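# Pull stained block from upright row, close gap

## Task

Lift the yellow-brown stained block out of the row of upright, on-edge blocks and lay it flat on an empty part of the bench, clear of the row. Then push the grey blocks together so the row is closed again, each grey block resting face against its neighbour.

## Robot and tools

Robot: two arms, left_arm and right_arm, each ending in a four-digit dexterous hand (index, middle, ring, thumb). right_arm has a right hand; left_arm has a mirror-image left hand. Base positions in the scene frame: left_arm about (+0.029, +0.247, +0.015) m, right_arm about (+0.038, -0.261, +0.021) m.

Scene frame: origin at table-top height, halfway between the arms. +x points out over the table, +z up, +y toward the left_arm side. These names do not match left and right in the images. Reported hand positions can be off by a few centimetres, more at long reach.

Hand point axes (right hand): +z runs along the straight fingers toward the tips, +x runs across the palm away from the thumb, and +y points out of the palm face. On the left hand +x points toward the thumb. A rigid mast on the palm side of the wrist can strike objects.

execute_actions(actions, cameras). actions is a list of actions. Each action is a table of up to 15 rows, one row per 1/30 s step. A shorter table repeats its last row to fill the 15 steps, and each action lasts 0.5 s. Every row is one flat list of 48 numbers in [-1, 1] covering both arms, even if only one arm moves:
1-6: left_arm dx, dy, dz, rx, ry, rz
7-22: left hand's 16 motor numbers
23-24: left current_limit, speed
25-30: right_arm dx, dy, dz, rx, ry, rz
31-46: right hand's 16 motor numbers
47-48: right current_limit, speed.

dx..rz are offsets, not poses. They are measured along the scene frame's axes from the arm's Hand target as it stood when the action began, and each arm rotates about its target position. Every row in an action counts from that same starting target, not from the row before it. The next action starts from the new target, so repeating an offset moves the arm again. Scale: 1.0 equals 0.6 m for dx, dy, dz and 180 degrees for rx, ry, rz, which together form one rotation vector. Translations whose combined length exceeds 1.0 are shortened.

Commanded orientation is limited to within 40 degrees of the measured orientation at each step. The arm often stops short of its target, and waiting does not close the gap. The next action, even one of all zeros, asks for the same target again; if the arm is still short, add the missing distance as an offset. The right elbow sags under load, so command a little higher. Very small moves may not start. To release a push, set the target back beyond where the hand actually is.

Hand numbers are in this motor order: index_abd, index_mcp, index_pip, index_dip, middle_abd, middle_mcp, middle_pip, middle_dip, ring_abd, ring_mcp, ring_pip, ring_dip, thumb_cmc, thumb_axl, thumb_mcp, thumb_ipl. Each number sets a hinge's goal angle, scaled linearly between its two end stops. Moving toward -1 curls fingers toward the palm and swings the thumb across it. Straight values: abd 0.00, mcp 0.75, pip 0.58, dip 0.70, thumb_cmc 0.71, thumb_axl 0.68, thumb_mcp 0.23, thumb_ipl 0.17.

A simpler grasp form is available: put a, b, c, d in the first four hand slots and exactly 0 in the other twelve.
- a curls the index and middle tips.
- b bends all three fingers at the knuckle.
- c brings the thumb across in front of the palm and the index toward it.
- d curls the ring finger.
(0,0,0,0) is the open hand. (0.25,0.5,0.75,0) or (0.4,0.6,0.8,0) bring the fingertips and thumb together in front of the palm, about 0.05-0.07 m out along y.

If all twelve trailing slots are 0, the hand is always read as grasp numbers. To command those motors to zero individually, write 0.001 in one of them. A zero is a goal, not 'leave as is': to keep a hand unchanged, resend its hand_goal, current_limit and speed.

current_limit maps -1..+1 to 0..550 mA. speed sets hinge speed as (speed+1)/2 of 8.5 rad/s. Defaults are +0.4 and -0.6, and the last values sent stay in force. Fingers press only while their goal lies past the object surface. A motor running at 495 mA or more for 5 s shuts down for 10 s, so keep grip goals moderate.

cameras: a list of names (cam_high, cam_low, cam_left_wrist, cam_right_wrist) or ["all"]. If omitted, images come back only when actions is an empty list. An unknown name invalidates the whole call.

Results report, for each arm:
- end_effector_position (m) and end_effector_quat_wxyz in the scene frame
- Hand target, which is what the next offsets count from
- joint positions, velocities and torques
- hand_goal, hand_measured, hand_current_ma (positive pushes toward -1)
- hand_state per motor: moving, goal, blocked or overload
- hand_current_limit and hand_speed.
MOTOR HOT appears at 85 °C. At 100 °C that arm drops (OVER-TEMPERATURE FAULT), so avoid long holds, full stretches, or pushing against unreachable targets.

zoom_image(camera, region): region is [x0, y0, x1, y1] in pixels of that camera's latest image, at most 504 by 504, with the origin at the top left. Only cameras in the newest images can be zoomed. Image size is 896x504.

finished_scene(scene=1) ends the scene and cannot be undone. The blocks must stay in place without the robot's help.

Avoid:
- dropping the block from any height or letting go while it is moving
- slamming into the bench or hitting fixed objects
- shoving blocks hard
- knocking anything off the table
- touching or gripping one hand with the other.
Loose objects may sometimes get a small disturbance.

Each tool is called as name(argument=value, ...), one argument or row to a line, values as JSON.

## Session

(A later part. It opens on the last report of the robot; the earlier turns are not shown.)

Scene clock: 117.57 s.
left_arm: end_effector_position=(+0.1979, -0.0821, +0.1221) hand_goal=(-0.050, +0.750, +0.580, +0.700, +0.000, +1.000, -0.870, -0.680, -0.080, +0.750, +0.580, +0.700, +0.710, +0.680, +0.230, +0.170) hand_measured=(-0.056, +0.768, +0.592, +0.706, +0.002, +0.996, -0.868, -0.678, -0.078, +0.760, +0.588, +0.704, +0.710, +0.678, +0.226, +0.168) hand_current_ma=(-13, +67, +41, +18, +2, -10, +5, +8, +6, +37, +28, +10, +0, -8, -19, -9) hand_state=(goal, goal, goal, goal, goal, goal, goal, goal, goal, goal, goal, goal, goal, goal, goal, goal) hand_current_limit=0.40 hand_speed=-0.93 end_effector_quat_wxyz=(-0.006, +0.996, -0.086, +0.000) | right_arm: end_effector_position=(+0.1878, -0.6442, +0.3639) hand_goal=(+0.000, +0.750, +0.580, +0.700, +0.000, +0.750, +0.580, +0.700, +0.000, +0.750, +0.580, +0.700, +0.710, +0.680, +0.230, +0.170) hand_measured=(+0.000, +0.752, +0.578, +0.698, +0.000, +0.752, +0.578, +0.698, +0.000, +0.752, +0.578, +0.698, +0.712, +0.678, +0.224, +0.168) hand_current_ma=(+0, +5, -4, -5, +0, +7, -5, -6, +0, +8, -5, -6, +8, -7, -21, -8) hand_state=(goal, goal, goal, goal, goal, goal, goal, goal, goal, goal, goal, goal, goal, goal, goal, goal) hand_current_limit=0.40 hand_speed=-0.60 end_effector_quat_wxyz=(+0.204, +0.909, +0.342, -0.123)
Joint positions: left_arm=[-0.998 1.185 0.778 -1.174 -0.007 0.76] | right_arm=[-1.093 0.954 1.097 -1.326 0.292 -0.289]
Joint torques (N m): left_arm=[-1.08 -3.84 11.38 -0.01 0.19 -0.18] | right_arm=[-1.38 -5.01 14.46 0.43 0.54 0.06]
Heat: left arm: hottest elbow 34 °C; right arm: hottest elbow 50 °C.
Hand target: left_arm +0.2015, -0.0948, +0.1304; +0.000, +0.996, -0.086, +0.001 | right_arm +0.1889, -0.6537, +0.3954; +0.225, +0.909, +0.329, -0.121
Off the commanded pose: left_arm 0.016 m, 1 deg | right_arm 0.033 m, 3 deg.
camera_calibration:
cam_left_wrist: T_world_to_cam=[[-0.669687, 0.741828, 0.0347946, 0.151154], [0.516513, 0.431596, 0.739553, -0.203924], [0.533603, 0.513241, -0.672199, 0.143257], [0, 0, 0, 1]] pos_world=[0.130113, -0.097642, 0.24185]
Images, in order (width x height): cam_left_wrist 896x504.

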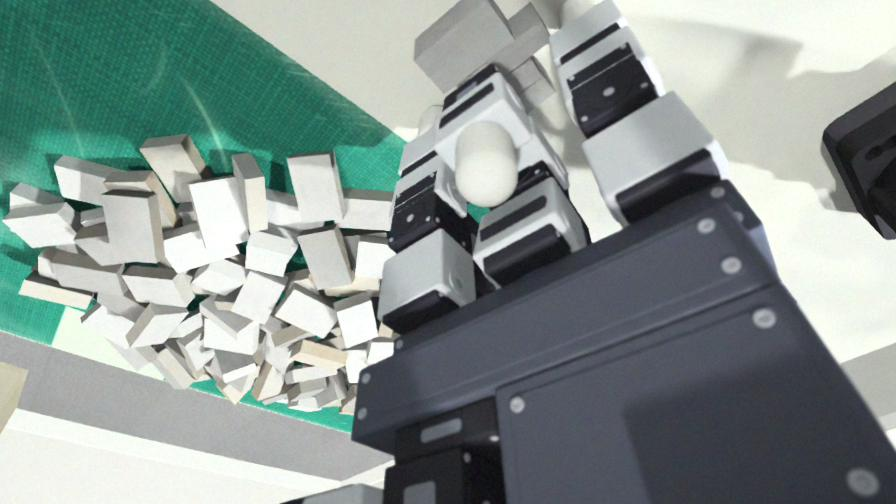

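execute_actions(
  actions=[
    [[0,0,0.01,0,0,0,-0.05,0.75,0.58,0.70,0,1,-0.87,-0.68,-0.08,0.75,0.58,0.70,0.71,0.68,0.23,0.17,0.4,-0.93,0,0,0,0,0,0,0,0,0,0,0,0,0,0,0,0,0,0,0,0,0,0,0.4,-0.6]],
  ],
  cameras=["cam_left_wrist"],
)

zoom_image(
  camera="cam_left_wrist",
  region=[390, 0, 600, 160],
)

Scene clock: 118.70 s.
left_arm: end_effector_position=(+0.1957, -0.0824, +0.1237) hand_goal=(-0.050, +0.750, +0.580, +0.700, +0.000, +1.000, -0.870, -0.680, -0.080, +0.750, +0.580, +0.700, +0.710, +0.680, +0.230, +0.170) hand_measured=(-0.052, +0.752, +0.582, +0.702, +0.002, +0.996, -0.868, -0.678, -0.078, +0.752, +0.582, +0.702, +0.710, +0.678, +0.226, +0.168) hand_current_ma=(-4, +3, +7, +7, +2, -10, +5, +8, +6, +3, +8, +8, +0, -8, -19, -9) hand_state=(goal, goal, goal, goal, goal, goal, goal, goal, goal, goal, goal, goal, goal, goal, goal, goal) hand_current_limit=0.40 hand_speed=-0.93 end_effector_quat_wxyz=(-0.008, +0.996, -0.088, -0.004) | right_arm: end_effector_position=(+0.1878, -0.6442, +0.3639) hand_goal=(+0.000, +0.750, +0.580, +0.700, +0.000, +0.750, +0.580, +0.700, +0.000, +0.750, +0.580, +0.700, +0.710, +0.680, +0.230, +0.170) hand_measured=(+0.000, +0.752, +0.578, +0.698, +0.000, +0.752, +0.578, +0.698, +0.000, +0.752, +0.578, +0.698, +0.712, +0.678, +0.224, +0.168) hand_current_ma=(+0, +5, -4, -5, +0, +7, -5, -6, +0, +8, -5, -6, +8, -7, -21, -8) hand_state=(goal, goal, goal, goal, goal, goal, goal, goal, goal, goal, goal, goal, goal, goal, goal, goal) hand_current_limit=0.40 hand_speed=-0.60 end_effector_quat_wxyz=(+0.204, +0.909, +0.342, -0.123)
Joint positions: left_arm=[-1.001 1.185 0.784 -1.187 -0.003 0.759] | right_arm=[-1.093 0.954 1.097 -1.326 0.292 -0.289]
Joint torques (N m): left_arm=[-0.85 -4.37 11.84 -0.25 0 -0.14] | right_arm=[-1.38 -5.01 14.46 0.43 0.54 0.05]
Heat: left arm: hottest elbow 34 °C; right arm: hottest elbow 50 °C.
Hand target: left_arm +0.2015, -0.0949, +0.1365; +0.000, +0.996, -0.086, +0.001 | right_arm +0.1889, -0.6537, +0.3954; +0.225, +0.909, +0.329, -0.121
Off the commanded pose: left_arm 0.019 m, 1 deg | right_arm 0.033 m, 3 deg.
camera_calibration:
cam_left_wrist: T_world_to_cam=[[-0.667113, 0.743736, 0.0426309, 0.148605], [0.523591, 0.427404, 0.737006, -0.205324], [0.529917, 0.513988, -0.67454, 0.146853], [0, 0, 0, 1]] pos_world=[0.128823, -0.0982473, 0.244048]
Images, in order (width x height): cam_left_wrist 896x504.

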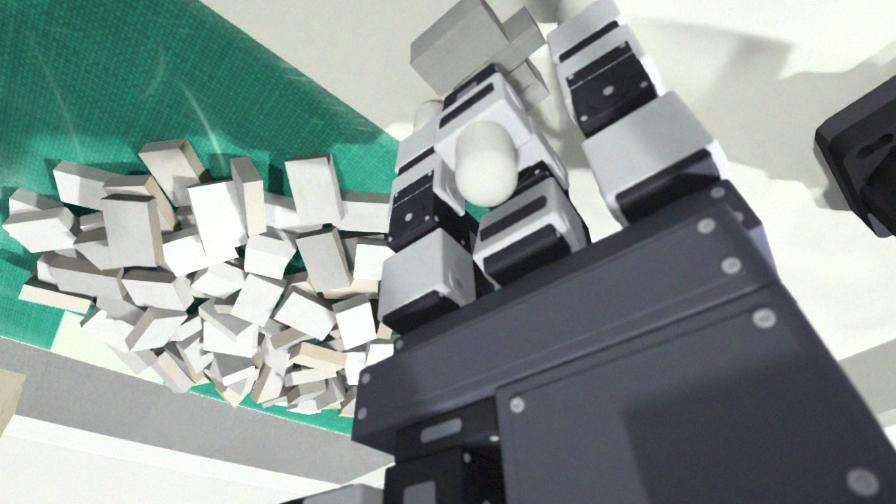

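Scaled by 2.400 from the camera's 896x504 image, which has a finer 1280x720 frame.

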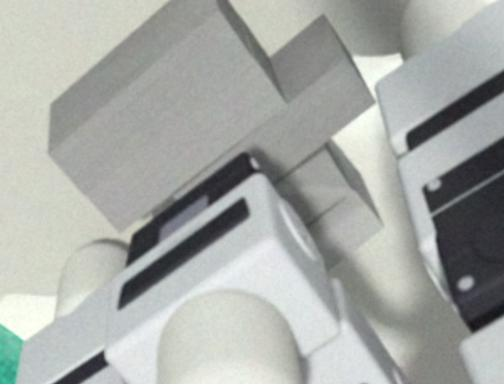

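execute_actions(
  actions=[
    [[0,0,0,0,0,0,-0.05,0.75,0.58,0.70,0,1,-0.87,-0.68,0.195,0.75,0.58,0.70,0.71,0.68,0.23,0.17,0.4,-0.95,0,0,0,0,0,0,0,0,0,0,0,0,0,0,0,0,0,0,0,0,0,0,0.4,-0.6]],
    [[0,0,0,0,0,0,-0.05,0.75,0.58,0.70,0,1,-0.87,-0.68,0.195,0.75,0.58,0.70,0.71,0.68,0.23,0.17,0.4,-0.95,0,0,0,0,0,0,0,0,0,0,0,0,0,0,0,0,0,0,0,0,0,0,0.4,-0.6]],
    [[0,0,0,0,0,0,-0.05,0.75,0.58,0.70,0,1,-0.87,-0.68,0.195,0.75,0.58,0.70,0.71,0.68,0.23,0.17,0.4,-0.95,0,0,0,0,0,0,0,0,0,0,0,0,0,0,0,0,0,0,0,0,0,0,0.4,-0.6]],
  ],
  cameras=["cam_left_wrist","cam_high"],
)

zoom_image(
  camera="cam_left_wrist",
  region=[390, 0, 600, 160],
)

zoom_image(
  camera="cam_high",
  region=[310, 170, 390, 250],
)

Scene clock: 121.17 s.
left_arm: end_effector_position=(+0.1948, -0.0819, +0.1234) hand_goal=(-0.050, +0.750, +0.580, +0.700, +0.000, +1.000, -0.870, -0.680, +0.196, +0.750, +0.580, +0.700, +0.710, +0.680, +0.230, +0.170) hand_measured=(-0.052, +0.752, +0.582, +0.702, +0.002, +0.996, -0.868, -0.678, +0.168, +0.752, +0.582, +0.702, +0.710, +0.678, +0.226, +0.168) hand_current_ma=(-4, +3, +7, +7, +2, -10, +5, +8, -93, +3, +8, +8, +0, -8, -19, -9) hand_state=(goal, goal, goal, goal, goal, goal, goal, goal, blocked, goal, goal, goal, goal, goal, goal, goal) hand_current_limit=0.40 hand_speed=-0.95 end_effector_quat_wxyz=(-0.009, +0.996, -0.088, -0.006) | right_arm: end_effector_position=(+0.1878, -0.6442, +0.3639) hand_goal=(+0.000, +0.750, +0.580, +0.700, +0.000, +0.750, +0.580, +0.700, +0.000, +0.750, +0.580, +0.700, +0.710, +0.680, +0.230, +0.170) hand_measured=(+0.000, +0.752, +0.578, +0.698, +0.000, +0.752, +0.578, +0.698, +0.000, +0.752, +0.578, +0.698, +0.712, +0.678, +0.224, +0.168) hand_current_ma=(+0, +5, -4, -5, +0, +7, -5, -6, +0, +8, -5, -6, +8, -7, -21, -8) hand_state=(goal, goal, goal, goal, goal, goal, goal, goal, goal, goal, goal, goal, goal, goal, goal, goal) hand_current_limit=0.40 hand_speed=-0.60 end_effector_quat_wxyz=(+0.204, +0.909, +0.342, -0.123)
Joint positions: left_arm=[-1.001 1.186 0.784 -1.19 -0.001 0.759] | right_arm=[-1.093 0.954 1.097 -1.326 0.292 -0.289]
Joint torques (N m): left_arm=[-0.67 -4.37 11.84 -0.1 -0.08 -0.14] | right_arm=[-1.38 -5.01 14.46 0.43 0.54 0.05]
Heat: left arm: hottest elbow 34 °C; right arm: hottest elbow 50 °C.
Hand target: left_arm +0.2016, -0.0948, +0.1364; +0.000, +0.996, -0.086, +0.001 | right_arm +0.1889, -0.6537, +0.3954; +0.225, +0.909, +0.329, -0.121
Off the commanded pose: left_arm 0.020 m, 1 deg | right_arm 0.033 m, 3 deg.
camera_calibration:
cam_left_wrist: T_world_to_cam=[[-0.666676, 0.74389, 0.0465996, 0.147119], [0.526237, 0.425496, 0.736225, -0.205504], [0.527842, 0.515346, -0.67513, 0.147383], [0, 0, 0, 1]] pos_world=[0.12843, -0.0979523, 0.243945]
Images, in order (width x height): cam_high 896x504, cam_left_wrist 896x504.

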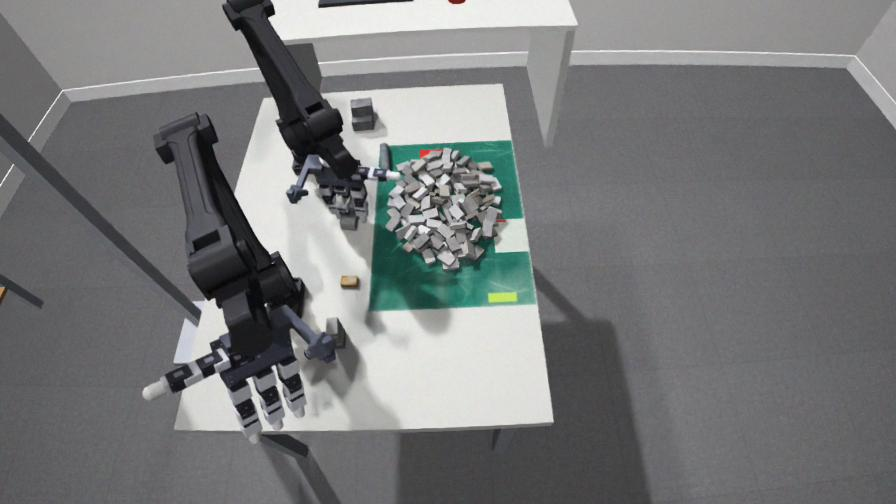

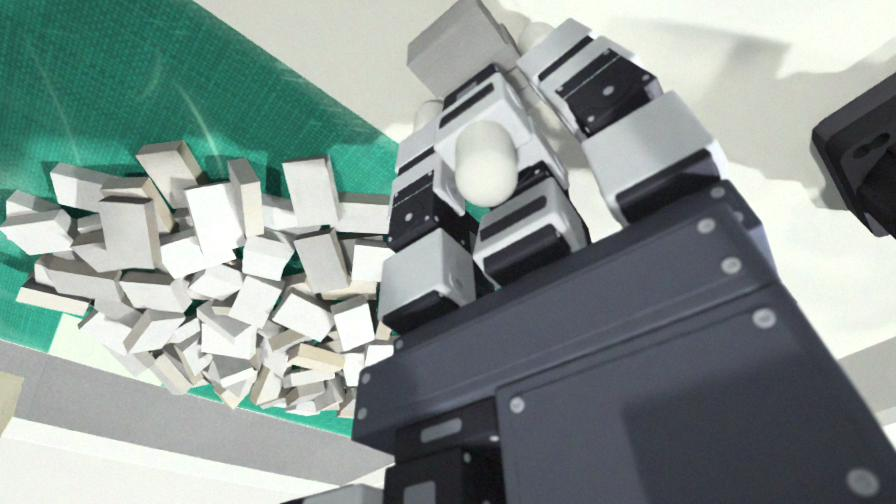

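Scaled by 2.400 from the camera's 896x504 image, which has a finer 1280x720 frame.

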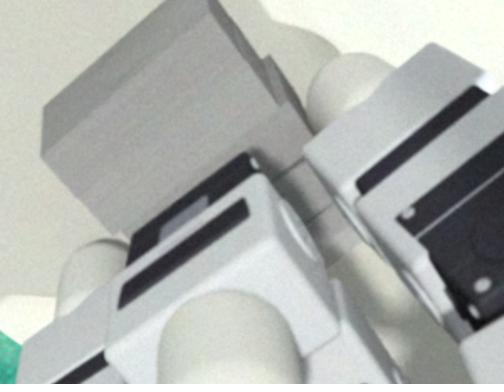

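Scaled by 6.300 from the camera's 896x504 image, which has a finer 1280x720 frame.

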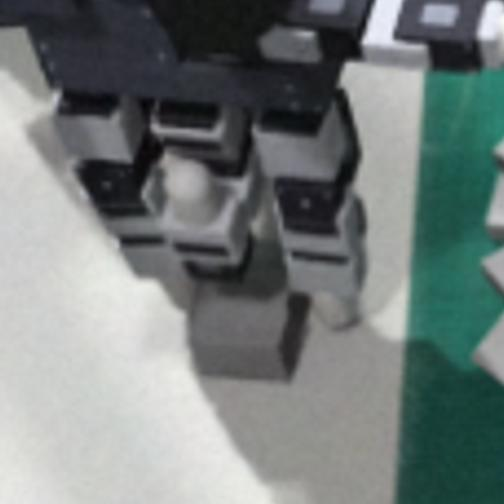

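execute_actions(
  actions=[
    [[0,0,0,0,0,0,0,0.75,0.58,0.70,0,1,-0.87,-0.68,-0.05,0.75,0.58,0.70,0.71,0.68,0.23,0.17,0.4,-0.92,0,0,0,0,0,0,0,0,0,0,0,0,0,0,0,0,0,0,0,0,0,0,0.4,-0.6]],
    [[0,0,0,0,0,0,0,0.75,0.58,0.70,0,1,-0.87,-0.68,-0.05,0.75,0.58,0.70,0.71,0.68,0.23,0.17,0.4,-0.92,0,0,0,0,0,0,0,0,0,0,0,0,0,0,0,0,0,0,0,0,0,0,0.4,-0.6]],
    [[0,0.01,0.04,0,0,0,0,0.75,0.58,0.70,0,1,-0.87,-0.68,-0.05,0.75,0.58,0.70,0.71,0.68,0.23,0.17,0.4,-0.92,0,0,0,0,0,0,0,0,0,0,0,0,0,0,0,0,0,0,0,0,0,0,0.4,-0.6]],
    [[0,0,0.08,0,0,0,0,0.75,0.58,0.70,0,1,-0.87,-0.68,-0.0,0.75,0.58,0.70,0.71,0.68,0.23,0.17,0.4,-0.92,0,0,0,0,0,0,0,0,0,0,0,0,0,0,0,0,0,0,0,0,0,0,0.4,-0.6]],
    [[0,0,0.06,0,0,0,0,0.75,0.58,0.70,0,1,-0.87,-0.68,-0.0,0.75,0.58,0.70,0.71,0.68,0.23,0.17,0.4,-0.92,0,0,0,0,0,0,0,0,0,0,0,0,0,0,0,0,0,0,0,0,0,0,0.4,-0.6]],
  ],
  cameras=["cam_left_wrist","cam_high"],
)

zoom_image(
  camera="cam_left_wrist",
  region=[390, 0, 550, 90],
)

zoom_image(
  camera="cam_high",
  region=[310, 170, 390, 250],
)

Scene clock: 124.57 s.
left_arm: end_effector_position=(+0.1950, -0.0822, +0.2275) hand_goal=(+0.000, +0.750, +0.580, +0.700, +0.000, +1.000, -0.870, -0.680, +0.000, +0.750, +0.580, +0.700, +0.710, +0.680, +0.230, +0.170) hand_measured=(-0.002, +0.750, +0.582, +0.702, +0.002, +0.996, -0.868, -0.678, -0.002, +0.750, +0.582, +0.702, +0.710, +0.678, +0.226, +0.168) hand_current_ma=(-6, +0, +6, +7, +2, -10, +5, +8, -7, +0, +7, +8, +0, -8, -19, -9) hand_state=(goal, goal, goal, goal, goal, goal, goal, goal, goal, goal, goal, goal, goal, goal, goal, goal) hand_current_limit=0.40 hand_speed=-0.92 end_effector_quat_wxyz=(-0.011, +0.996, -0.088, -0.008) | right_arm: end_effector_position=(+0.1878, -0.6442, +0.3639) hand_goal=(+0.000, +0.750, +0.580, +0.700, +0.000, +0.750, +0.580, +0.700, +0.000, +0.750, +0.580, +0.700, +0.710, +0.680, +0.230, +0.170) hand_measured=(+0.000, +0.752, +0.578, +0.698, +0.000, +0.752, +0.578, +0.698, +0.000, +0.752, +0.578, +0.698, +0.712, +0.678, +0.224, +0.168) hand_current_ma=(+0, +5, -4, -5, +0, +7, -5, -6, +0, +8, -5, -6, +8, -7, -21, -8) hand_state=(goal, goal, goal, goal, goal, goal, goal, goal, goal, goal, goal, goal, goal, goal, goal, goal) hand_current_limit=0.40 hand_speed=-0.60 end_effector_quat_wxyz=(+0.204, +0.909, +0.342, -0.123)
Joint positions: left_arm=[-1.001 1.113 1.013 -1.497 -0.001 0.759] | right_arm=[-1.093 0.954 1.097 -1.326 0.292 -0.289]
Joint torques (N m): left_arm=[0.26 -4.84 12.42 -0.18 -0.09 -0.05] | right_arm=[-1.38 -5.07 14.46 0.43 0.54 0.05]
Heat: left arm: hottest elbow 34 °C; right arm: hottest elbow 51 °C.
Hand target: left_arm +0.2016, -0.0888, +0.2445; +0.000, +0.996, -0.086, +0.001 | right_arm +0.1889, -0.6537, +0.3954; +0.225, +0.909, +0.329, -0.121
Off the commanded pose: left_arm 0.019 m, 2 deg | right_arm 0.033 m, 3 deg.
camera_calibration:
cam_left_wrist: T_world_to_cam=[[-0.666574, 0.743655, 0.051545, 0.141451], [0.528241, 0.422436, 0.736552, -0.282735], [0.525966, 0.518195, -0.674414, 0.218082], [0, 0, 0, 1]] pos_world=[0.128936, -0.0987622, 0.348035]
Images, in order (width x height): cam_high 896x504, cam_left_wrist 896x504.

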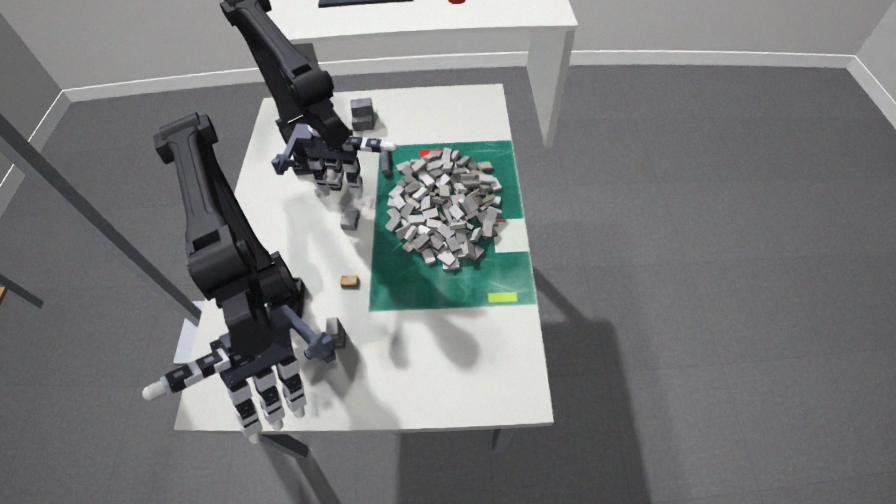

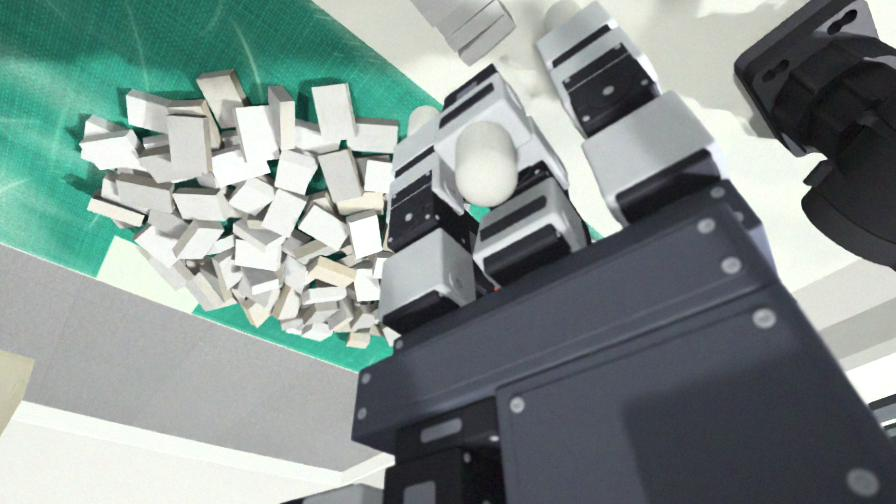

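Scaled by 3.150 from the camera's 896x504 image, which has a finer 1280x720 frame.

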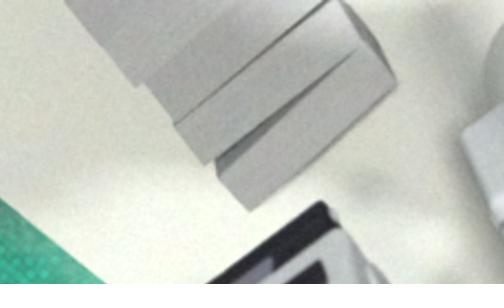

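Scaled by 6.300 from the camera's 896x504 image, which has a finer 1280x720 frame.

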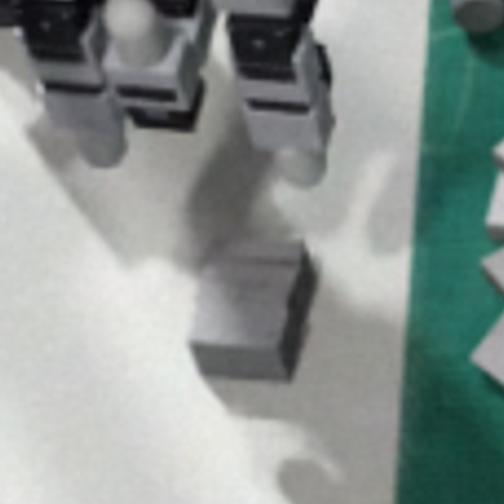

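execute_actions(
  actions=[
    [[0.013,0.02,0,0,0,0.0647,0.08,0.75,0.58,0.70,0,1,-0.87,-0.68,-0.08,0.75,0.58,0.70,0.71,0.68,0.23,0.17,0.4,-0.85,0,0,0,0,0,0,0,0,0,0,0,0,0,0,0,0,0,0,0,0,0,0,0.4,-0.6],[0.027,0.0405,0,0,0,0.1294,0.08,0.75,0.58,0.70,0,1,-0.87,-0.68,-0.08,0.75,0.58,0.70,0.71,0.68,0.23,0.17,0.4,-0.85,0,0,0,0,0,0,0,0,0,0,0,0,0,0,0,0,0,0,0,0,0,0,0.4,-0.6]],
    [[0.013,0.02,0,0,0,0.0647,0.08,0.75,0.58,0.70,0,1,-0.87,-0.68,-0.08,0.75,0.58,0.70,0.71,0.68,0.23,0.17,0.4,-0.85,0,0,0,0,0,0,0,0,0,0,0,0,0,0,0,0,0,0,0,0,0,0,0.4,-0.6],[0.027,0.0405,0,0,0,0.1294,0.08,0.75,0.58,0.70,0,1,-0.87,-0.68,-0.08,0.75,0.58,0.70,0.71,0.68,0.23,0.17,0.4,-0.85,0,0,0,0,0,0,0,0,0,0,0,0,0,0,0,0,0,0,0,0,0,0,0.4,-0.6]],
    [[0.013,0.02,0,0,0,0.0647,0.08,0.75,0.58,0.70,0,1,-0.87,-0.68,-0.08,0.75,0.58,0.70,0.71,0.68,0.23,0.17,0.4,-0.85,0,0,0,0,0,0,0,0,0,0,0,0,0,0,0,0,0,0,0,0,0,0,0.4,-0.6],[0.027,0.0405,0,0,0,0.1294,0.08,0.75,0.58,0.70,0,1,-0.87,-0.68,-0.08,0.75,0.58,0.70,0.71,0.68,0.23,0.17,0.4,-0.85,0,0,0,0,0,0,0,0,0,0,0,0,0,0,0,0,0,0,0,0,0,0,0.4,-0.6]],
    [[0.013,0.02,0,0,0,0.0647,0.08,0.75,0.58,0.70,0,1,-0.87,-0.68,-0.08,0.75,0.58,0.70,0.71,0.68,0.23,0.17,0.4,-0.85,0,0,0,0,0,0,0,0,0,0,0,0,0,0,0,0,0,0,0,0,0,0,0.4,-0.6],[0.027,0.0405,0,0,0,0.1294,0.08,0.75,0.58,0.70,0,1,-0.87,-0.68,-0.08,0.75,0.58,0.70,0.71,0.68,0.23,0.17,0.4,-0.85,0,0,0,0,0,0,0,0,0,0,0,0,0,0,0,0,0,0,0,0,0,0,0.4,-0.6]],
    [[0,0,-0.05,0,0,0,0.08,0.75,0.58,0.70,0,1,-0.87,-0.68,-0.08,0.75,0.58,0.70,0.71,0.68,0.23,0.17,0.4,-0.85,0,0,0,0,0,0,0,0,0,0,0,0,0,0,0,0,0,0,0,0,0,0,0.4,-0.6],[0,0,-0.1,0,0,0,0.08,0.75,0.58,0.70,0,1,-0.87,-0.68,-0.08,0.75,0.58,0.70,0.71,0.68,0.23,0.17,0.4,-0.85,0,0,0,0,0,0,0,0,0,0,0,0,0,0,0,0,0,0,0,0,0,0,0.4,-0.6]],
  ],
  cameras=["cam_left_wrist","cam_high"],
)

zoom_image(
  camera="cam_left_wrist",
  region=[390, 0, 600, 160],
)

zoom_image(
  camera="cam_high",
  region=[310, 170, 390, 250],
)

Scene clock: 128.70 s.
left_arm: end_effector_position=(+0.2635, +0.0086, +0.1858) hand_goal=(+0.080, +0.750, +0.580, +0.700, +0.000, +1.000, -0.870, -0.680, -0.080, +0.750, +0.580, +0.700, +0.710, +0.680, +0.230, +0.170) hand_measured=(+0.078, +0.750, +0.582, +0.702, +0.002, +0.996, -0.868, -0.678, -0.078, +0.750, +0.582, +0.702, +0.710, +0.678, +0.226, +0.168) hand_current_ma=(-7, +0, +6, +7, +2, -10, +5, +8, +7, +0, +7, +8, +0, -8, -19, -9) hand_state=(goal, goal, goal, goal, goal, goal, goal, goal, goal, goal, goal, goal, goal, goal, goal, goal) hand_current_limit=0.40 hand_speed=-0.85 end_effector_quat_wxyz=(-0.004, +0.753, +0.658, +0.000) | right_arm: end_effector_position=(+0.1878, -0.6442, +0.3639) hand_goal=(+0.000, +0.750, +0.580, +0.700, +0.000, +0.750, +0.580, +0.700, +0.000, +0.750, +0.580, +0.700, +0.710, +0.680, +0.230, +0.170) hand_measured=(+0.000, +0.752, +0.578, +0.698, +0.000, +0.752, +0.578, +0.698, +0.000, +0.752, +0.578, +0.698, +0.712, +0.678, +0.224, +0.168) hand_current_ma=(+0, +5, -4, -5, +0, +7, -5, -6, +0, +8, -5, -6, +8, -7, -21, -8) hand_state=(goal, goal, goal, goal, goal, goal, goal, goal, goal, goal, goal, goal, goal, goal, goal, goal) hand_current_limit=0.40 hand_speed=-0.60 end_effector_quat_wxyz=(+0.204, +0.909, +0.342, -0.123)
Joint positions: left_arm=[-1.048 1.122 0.904 -1.36 0 -0.901] | right_arm=[-1.093 0.954 1.097 -1.326 0.292 -0.289]
Joint torques (N m): left_arm=[0.21 -4.72 8.81 0.47 -0.26 -0.18] | right_arm=[-1.38 -5.07 14.48 0.43 0.54 0.06]
Heat: left arm: hottest elbow 34 °C; right arm: hottest elbow 51 °C.
Hand target: left_arm +0.2663, +0.0084, +0.1845; -0.001, +0.747, +0.665, +0.001 | right_arm +0.1889, -0.6537, +0.3954; +0.225, +0.909, +0.329, -0.121
Off the commanded pose: left_arm 0.003 m, 1 deg | right_arm 0.033 m, 3 deg.
camera_calibration:
cam_left_wrist: T_world_to_cam=[[-0.715658, -0.698016, 0.0246617, 0.15208], [-0.457219, 0.494883, 0.738946, -0.0679897], [-0.528, 0.517557, -0.673313, 0.384484], [0, 0, 0, 1]] pos_world=[0.280759, -0.0591909, 0.305368]
Images, in order (width x height): cam_high 896x504, cam_left_wrist 896x504.

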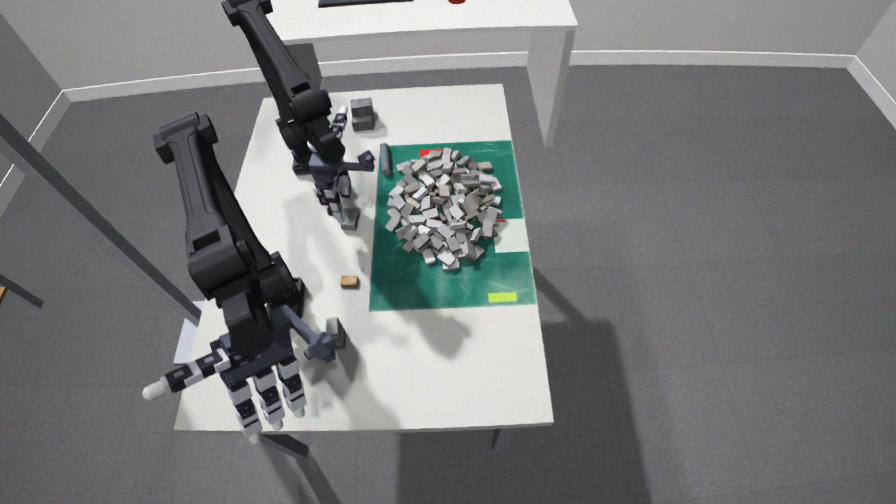

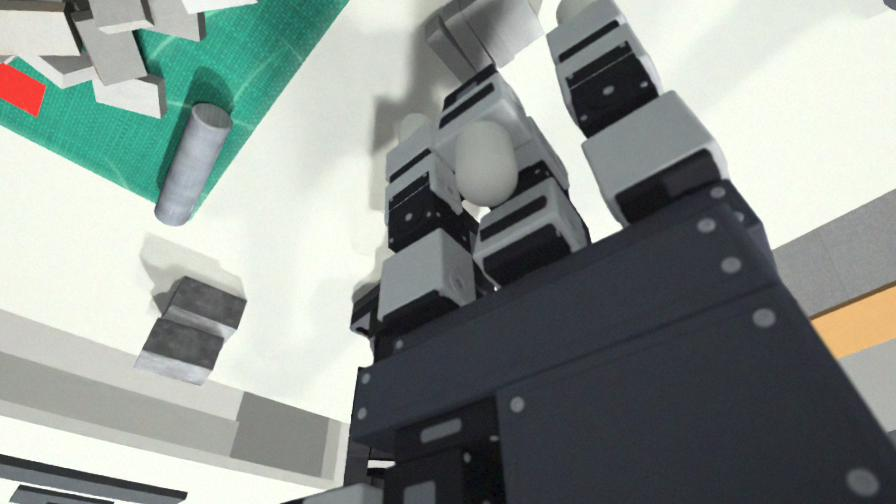

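Scaled by 2.400 from the camera's 896x504 image, which has a finer 1280x720 frame.

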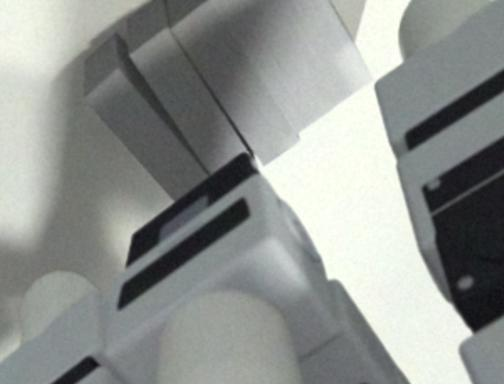

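Scaled by 6.300 from the camera's 896x504 image, which has a finer 1280x720 frame.

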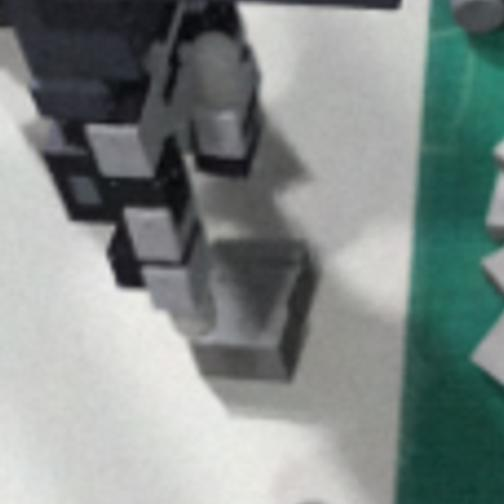

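execute_actions(
  actions=[
    [[0.001,-0.001,-0.035,0,0,0,0.08,0.75,0.58,0.70,0,1,-0.87,-0.68,-0.08,0.75,0.58,0.70,0.71,0.68,0.23,0.17,0.4,-0.85,0,0,0,0,0,0,0,0,0,0,0,0,0,0,0,0,0,0,0,0,0,0,0.4,-0.6],[0.001,-0.001,-0.07,0,0,0,0.08,0.75,0.58,0.70,0,1,-0.87,-0.68,-0.08,0.75,0.58,0.70,0.71,0.68,0.23,0.17,0.4,-0.85,0,0,0,0,0,0,0,0,0,0,0,0,0,0,0,0,0,0,0,0,0,0,0.4,-0.6]],
    [[0,0,-0.015,0,0,0,0.08,0.75,0.58,0.70,0,1,-0.87,-0.68,-0.08,0.75,0.58,0.70,0.71,0.68,0.23,0.17,0.4,-0.85,0,0,0,0,0,0,0,0,0,0,0,0,0,0,0,0,0,0,0,0,0,0,0.4,-0.6],[0,0,-0.031,0,0,0,0.08,0.75,0.58,0.70,0,1,-0.87,-0.68,-0.08,0.75,0.58,0.70,0.71,0.68,0.23,0.17,0.4,-0.85,0,0,0,0,0,0,0,0,0,0,0,0,0,0,0,0,0,0,0,0,0,0,0.4,-0.6]],
  ],
  cameras=["cam_left_wrist","cam_high"],
)

zoom_image(
  camera="cam_left_wrist",
  region=[390, 0, 600, 160],
)

zoom_image(
  camera="cam_high",
  region=[310, 170, 390, 250],
)

Scene clock: 131.67 s.
left_arm: end_effector_position=(+0.2647, +0.0069, +0.1271) hand_goal=(+0.080, +0.750, +0.580, +0.700, +0.000, +1.000, -0.870, -0.680, -0.080, +0.750, +0.580, +0.700, +0.710, +0.680, +0.230, +0.170) hand_measured=(+0.078, +0.750, +0.582, +0.702, +0.002, +0.996, -0.868, -0.678, -0.078, +0.750, +0.582, +0.702, +0.710, +0.678, +0.226, +0.168) hand_current_ma=(-7, +0, +6, +7, +2, -10, +5, +8, +7, +0, +7, +8, +0, -8, -19, -9) hand_state=(goal, goal, goal, goal, goal, goal, goal, goal, goal, goal, goal, goal, goal, goal, goal, goal) hand_current_limit=0.40 hand_speed=-0.85 end_effector_quat_wxyz=(-0.001, +0.753, +0.658, +0.000) | right_arm: end_effector_position=(+0.1878, -0.6442, +0.3639) hand_goal=(+0.000, +0.750, +0.580, +0.700, +0.000, +0.750, +0.580, +0.700, +0.000, +0.750, +0.580, +0.700, +0.710, +0.680, +0.230, +0.170) hand_measured=(+0.000, +0.752, +0.578, +0.698, +0.000, +0.752, +0.578, +0.698, +0.000, +0.752, +0.578, +0.698, +0.712, +0.678, +0.224, +0.168) hand_current_ma=(+0, +5, -4, -5, +0, +7, -5, -6, +0, +8, -5, -6, +8, -7, -21, -8) hand_state=(goal, goal, goal, goal, goal, goal, goal, goal, goal, goal, goal, goal, goal, goal, goal, goal) hand_current_limit=0.40 hand_speed=-0.60 end_effector_quat_wxyz=(+0.204, +0.909, +0.342, -0.123)
Joint positions: left_arm=[-1.048 1.178 0.784 -1.178 0 -0.901] | right_arm=[-1.093 0.954 1.097 -1.326 0.292 -0.289]
Joint torques (N m): left_arm=[0.21 -4.37 8.16 0.55 -0.25 -0.15] | right_arm=[-1.44 -5.07 14.46 0.43 0.54 0.06]
Heat: left arm: hottest elbow 34 °C; right arm: hottest elbow 52 °C.
Hand target: left_arm +0.2669, +0.0078, +0.1238; -0.001, +0.747, +0.665, +0.001 | right_arm +0.1889, -0.6537, +0.3954; +0.225, +0.909, +0.329, -0.121
Off the commanded pose: left_arm 0.004 m, 1 deg | right_arm 0.033 m, 3 deg.
camera_calibration:
cam_left_wrist: T_world_to_cam=[[-0.715229, -0.698418, 0.0256715, 0.152865], [-0.459991, 0.498082, 0.735066, -0.0219636], [-0.52617, 0.513932, -0.677509, 0.346506], [0, 0, 0, 1]] pos_world=[0.281552, -0.0603775, 0.246982]
Images, in order (width x height): cam_high 896x504, cam_left_wrist 896x504.

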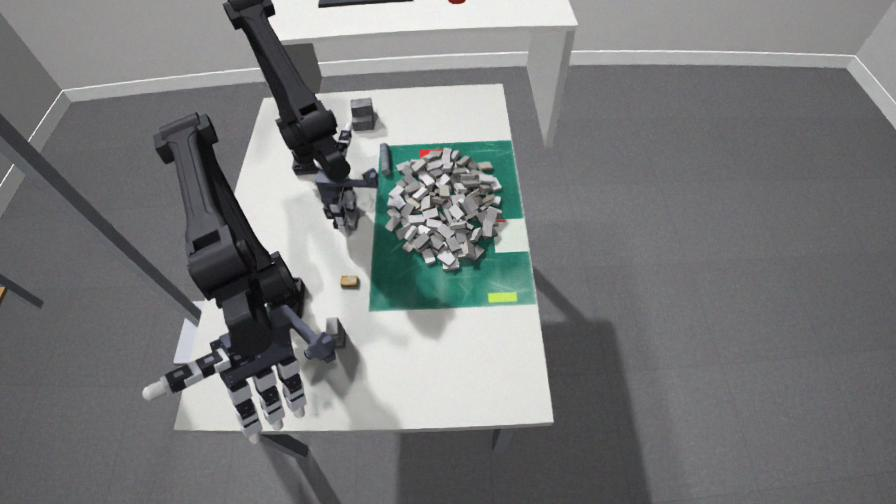

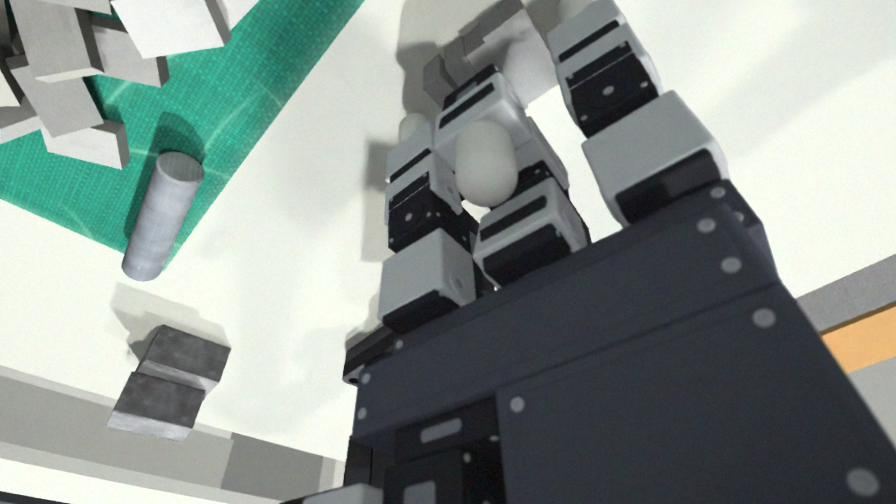

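Scaled by 2.400 from the camera's 896x504 image, which has a finer 1280x720 frame.

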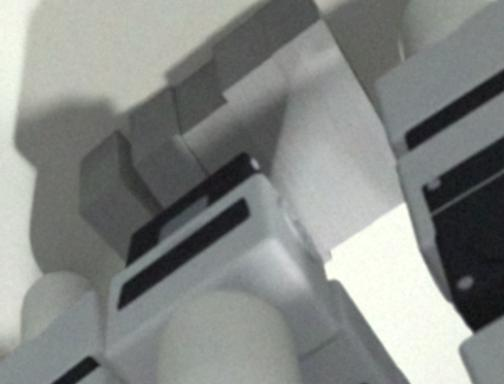

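Scaled by 6.300 from the camera's 896x504 image, which has a finer 1280x720 frame.

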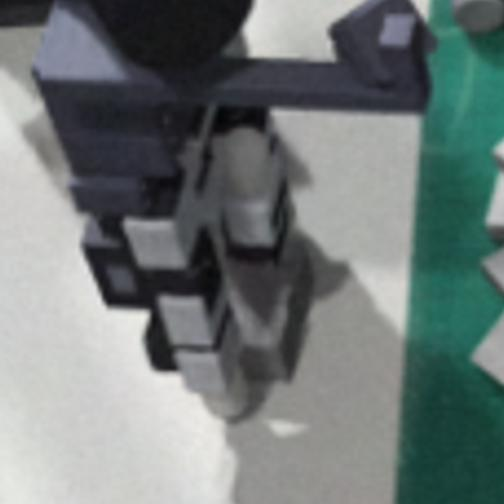

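execute_actions(
  actions=[
    [[0,0,0,0,0,0,-0.06,0.75,0.58,0.70,0,1,-0.87,-0.68,0.06,0.75,0.58,0.70,0.71,0.68,0.23,0.17,0.4,-0.96,0,0,0,0,0,0,0,0,0,0,0,0,0,0,0,0,0,0,0,0,0,0,0.4,-0.6]],
    [[0,0,0,0,0,0,-0.06,0.75,0.58,0.70,0,1,-0.87,-0.68,0.06,0.75,0.58,0.70,0.71,0.68,0.23,0.17,0.4,-0.96,0,0,0,0,0,0,0,0,0,0,0,0,0,0,0,0,0,0,0,0,0,0,0.4,-0.6]],
    [[0,0,0,0,0,0,-0.13,0.75,0.58,0.70,0,1,-0.87,-0.68,0.13,0.75,0.58,0.70,0.71,0.68,0.23,0.17,0.4,-0.96,0,0,0,0,0,0,0,0,0,0,0,0,0,0,0,0,0,0,0,0,0,0,0.4,-0.6]],
    [[0,0,0,0,0,0,-0.16,0.75,0.58,0.70,0,1,-0.87,-0.68,0.16,0.75,0.58,0.70,0.71,0.68,0.23,0.17,0.4,-0.96,0,0,0,0,0,0,0,0,0,0,0,0,0,0,0,0,0,0,0,0,0,0,0.4,-0.6]],
  ],
  cameras=["cam_left_wrist","cam_high"],
)

zoom_image(
  camera="cam_left_wrist",
  region=[390, 0, 600, 160],
)

zoom_image(
  camera="cam_high",
  region=[310, 170, 390, 250],
)

Scene clock: 134.33 s.
left_arm: end_effector_position=(+0.2651, +0.0059, +0.1272) hand_goal=(-0.160, +0.750, +0.580, +0.700, +0.000, +1.000, -0.870, -0.680, +0.160, +0.750, +0.580, +0.700, +0.710, +0.680, +0.230, +0.170) hand_measured=(-0.088, +0.750, +0.582, +0.702, +0.002, +0.996, -0.868, -0.678, +0.054, +0.752, +0.582, +0.702, +0.710, +0.678, +0.226, +0.168) hand_current_ma=(+261, -1, +4, +6, +2, -10, +5, +8, -385, +5, +7, +8, +0, -8, -19, -9) hand_state=(blocked, goal, goal, goal, goal, goal, goal, goal, blocked, goal, goal, goal, goal, goal, goal, goal) hand_current_limit=0.40 hand_speed=-0.96 end_effector_quat_wxyz=(+0.001, +0.753, +0.658, -0.001) | right_arm: end_effector_position=(+0.1878, -0.6442, +0.3639) hand_goal=(+0.000, +0.750, +0.580, +0.700, +0.000, +0.750, +0.580, +0.700, +0.000, +0.750, +0.580, +0.700, +0.710, +0.680, +0.230, +0.170) hand_measured=(+0.000, +0.752, +0.578, +0.698, +0.000, +0.752, +0.578, +0.698, +0.000, +0.752, +0.578, +0.698, +0.712, +0.678, +0.224, +0.168) hand_current_ma=(+0, +5, -4, -5, +0, +7, -5, -6, +0, +8, -5, -6, +8, -7, -21, -8) hand_state=(goal, goal, goal, goal, goal, goal, goal, goal, goal, goal, goal, goal, goal, goal, goal, goal) hand_current_limit=0.40 hand_speed=-0.60 end_effector_quat_wxyz=(+0.204, +0.909, +0.342, -0.123)
Joint positions: left_arm=[-1.048 1.178 0.784 -1.174 0.001 -0.901] | right_arm=[-1.093 0.954 1.097 -1.326 0.292 -0.289]
Joint torques (N m): left_arm=[0.26 -4.37 8.17 0.34 -0.28 -0.15] | right_arm=[-1.38 -5.01 14.46 0.43 0.54 0.05]
Heat: left arm: hottest elbow 34 °C; right arm: hottest elbow 52 °C.
Hand target: left_arm +0.2669, +0.0078, +0.1238; -0.001, +0.747, +0.665, +0.001 | right_arm +0.1889, -0.6537, +0.3954; +0.225, +0.909, +0.329, -0.121
Off the commanded pose: left_arm 0.004 m, 1 deg | right_arm 0.033 m, 3 deg.
camera_calibration:
cam_left_wrist: T_world_to_cam=[[-0.715274, -0.698308, 0.0273755, 0.15225], [-0.461073, 0.500988, 0.732409, -0.0207894], [-0.525161, 0.511251, -0.680315, 0.347385], [0, 0, 0, 1]] pos_world=[0.281748, -0.060868, 0.247389]
Images, in order (width x height): cam_high 896x504, cam_left_wrist 896x504.

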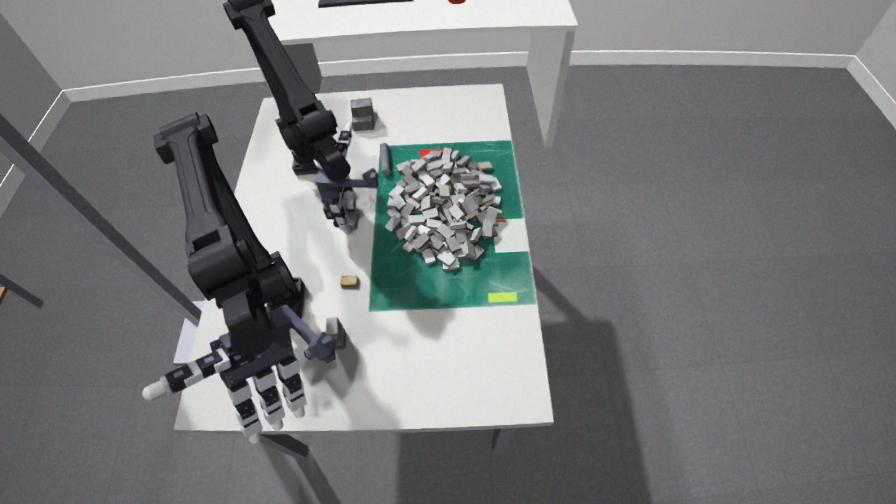

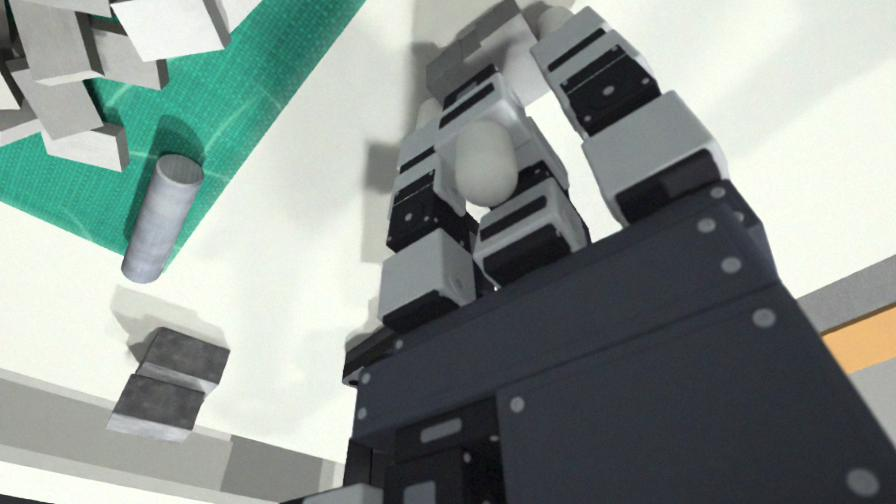

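Scaled by 2.400 from the camera's 896x504 image, which has a finer 1280x720 frame.

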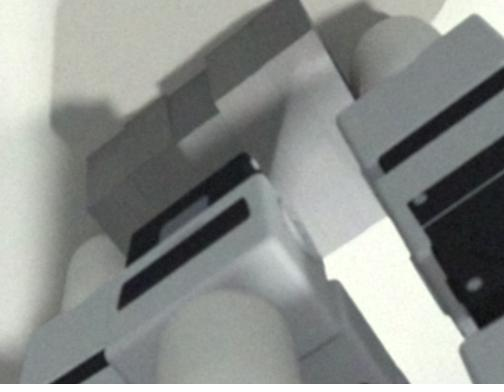

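Scaled by 6.300 from the camera's 896x504 image, which has a finer 1280x720 frame.

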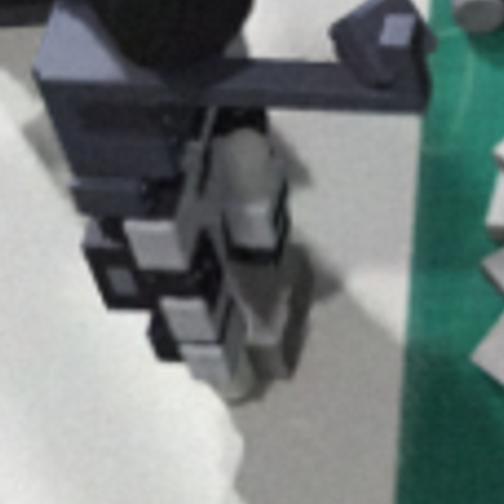

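execute_actions(
  actions=[
    [[0,0,0,0,0,0,0,0.75,0.58,0.70,0,1,-0.87,-0.68,0,0.75,0.58,0.70,0.71,0.68,0.23,0.17,0.4,-0.96,0,0,0,0,0,0,0,0,0,0,0,0,0,0,0,0,0,0,0,0,0,0,0.4,-0.6]],
    [[0,0,0,0,0,0,0.1,0.75,0.58,0.70,0,1,-0.87,-0.68,-0.1,0.75,0.58,0.70,0.71,0.68,0.23,0.17,0.4,-0.95,0,0,0,0,0,0,0,0,0,0,0,0,0,0,0,0,0,0,0,0,0,0,0.4,-0.6]],
    [[0,0,0,0,0,0,0.1,0.75,0.58,0.70,0,1,-0.87,-0.68,-0.1,0.75,0.58,0.70,0.71,0.68,0.23,0.17,0.4,-0.95,0,0,0,0,0,0,0,0,0,0,0,0,0,0,0,0,0,0,0,0,0,0,0.4,-0.6]],
    [[0,0,0.03,0,0,0,0.1,0.75,0.58,0.70,0,1,-0.87,-0.68,-0.1,0.75,0.58,0.70,0.71,0.68,0.23,0.17,0.4,-0.9,0,0,0,0,0,0,0,0,0,0,0,0,0,0,0,0,0,0,0,0,0,0,0.4,-0.6]],
    [[0,0,0.06,0,0,0,0.1,0.75,0.58,0.70,0,1,-0.87,-0.68,-0.1,0.75,0.58,0.70,0.71,0.68,0.23,0.17,0.4,-0.9,0,0,0,0,0,0,0,0,0,0,0,0,0,0,0,0,0,0,0,0,0,0,0.4,-0.6]],
    [[0,0,0.08,0,0,0,0.05,0.75,0.58,0.70,0,1,-0.87,-0.68,-0.05,0.75,0.58,0.70,0.71,0.68,0.23,0.17,0.4,-0.9,0,0,0,0,0,0,0,0,0,0,0,0,0,0,0,0,0,0,0,0,0,0,0.4,-0.6]],
  ],
  cameras=["cam_left_wrist","cam_high"],
)

zoom_image(
  camera="cam_left_wrist",
  region=[390, 0, 600, 160],
)

zoom_image(
  camera="cam_high",
  region=[310, 170, 390, 250],
)

Scene clock: 139.00 s.
left_arm: end_effector_position=(+0.2610, +0.0135, +0.2124) hand_goal=(+0.050, +0.750, +0.580, +0.700, +0.000, +1.000, -0.870, -0.680, -0.050, +0.750, +0.580, +0.700, +0.710, +0.680, +0.230, +0.170) hand_measured=(+0.052, +0.750, +0.582, +0.702, +0.002, +0.996, -0.868, -0.678, -0.052, +0.750, +0.582, +0.702, +0.710, +0.678, +0.226, +0.168) hand_current_ma=(+6, -1, +4, +6, +2, -10, +5, +8, -7, -2, +4, +6, +0, -8, -19, -9) hand_state=(goal, goal, goal, goal, goal, goal, goal, goal, goal, goal, goal, goal, goal, goal, goal, goal) hand_current_limit=0.40 hand_speed=-0.90 end_effector_quat_wxyz=(-0.011, +0.752, +0.659, +0.003) | right_arm: end_effector_position=(+0.1878, -0.6442, +0.3639) hand_goal=(+0.000, +0.750, +0.580, +0.700, +0.000, +0.750, +0.580, +0.700, +0.000, +0.750, +0.580, +0.700, +0.710, +0.680, +0.230, +0.170) hand_measured=(+0.000, +0.752, +0.578, +0.698, +0.000, +0.752, +0.578, +0.698, +0.000, +0.752, +0.578, +0.698, +0.712, +0.678, +0.224, +0.168) hand_current_ma=(+0, +5, -4, -5, +0, +7, -5, -6, +0, +8, -5, -6, +8, -7, -21, -8) hand_state=(goal, goal, goal, goal, goal, goal, goal, goal, goal, goal, goal, goal, goal, goal, goal, goal) hand_current_limit=0.40 hand_speed=-0.60 end_effector_quat_wxyz=(+0.204, +0.909, +0.342, -0.123)
Joint positions: left_arm=[-1.048 1.104 0.963 -1.453 -0.001 -0.902] | right_arm=[-1.093 0.954 1.097 -1.326 0.292 -0.289]
Joint torques (N m): left_arm=[0.26 -4.13 12.05 -0.32 -0.19 -0.15] | right_arm=[-1.44 -5.07 14.46 0.43 0.53 0.05]
Heat: left arm: hottest elbow 34 °C; right arm: hottest elbow 53 °C.
Hand target: left_arm +0.2669, +0.0079, +0.2258; -0.001, +0.747, +0.665, +0.001 | right_arm +0.1889, -0.6537, +0.3954; +0.225, +0.909, +0.329, -0.121
Off the commanded pose: left_arm 0.016 m, 2 deg | right_arm 0.033 m, 3 deg.
camera_calibration:
cam_left_wrist: T_world_to_cam=[[-0.714801, -0.699064, 0.0192342, 0.153953], [-0.45318, 0.483979, 0.748593, -0.0942476], [-0.532623, 0.526378, -0.662751, 0.397353], [0, 0, 0, 1]] pos_world=[0.278974, -0.055921, 0.330938]
Images, in order (width x height): cam_high 896x504, cam_left_wrist 896x504.

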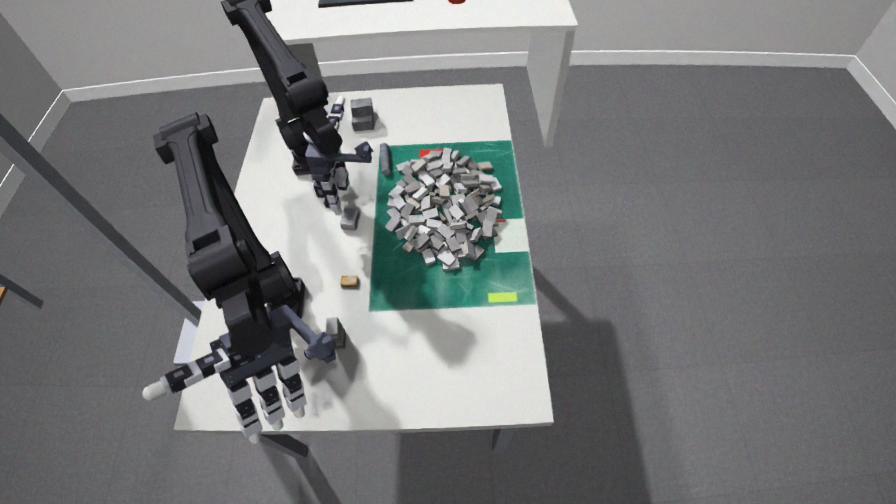

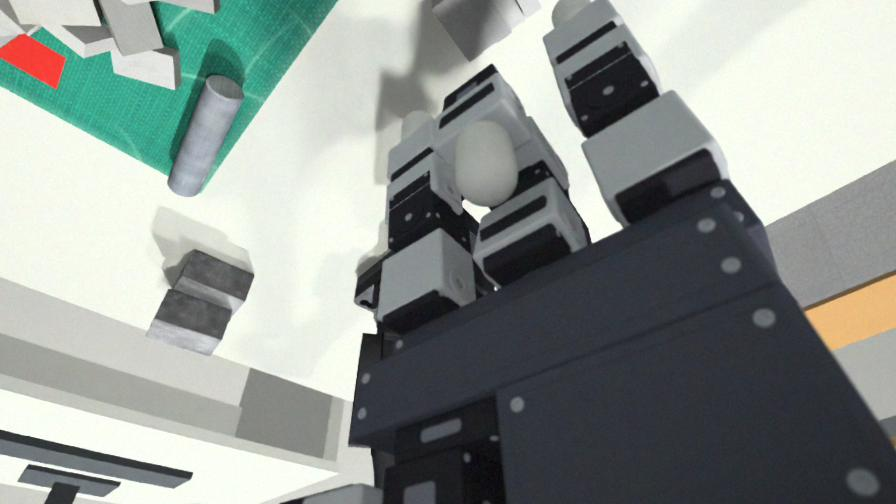

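Scaled by 2.400 from the camera's 896x504 image, which has a finer 1280x720 frame.

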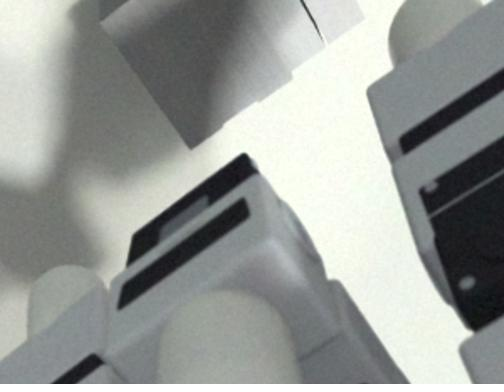

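Scaled by 6.300 from the camera's 896x504 image, which has a finer 1280x720 frame.

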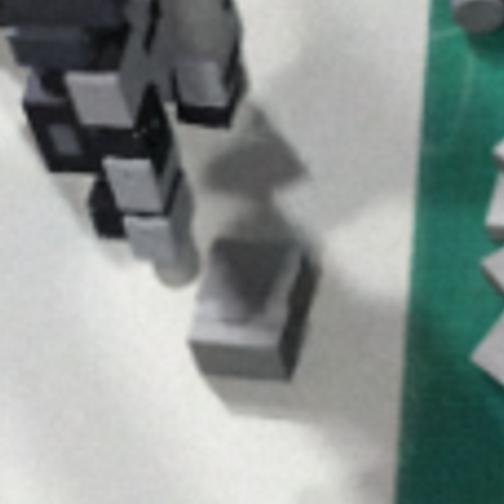

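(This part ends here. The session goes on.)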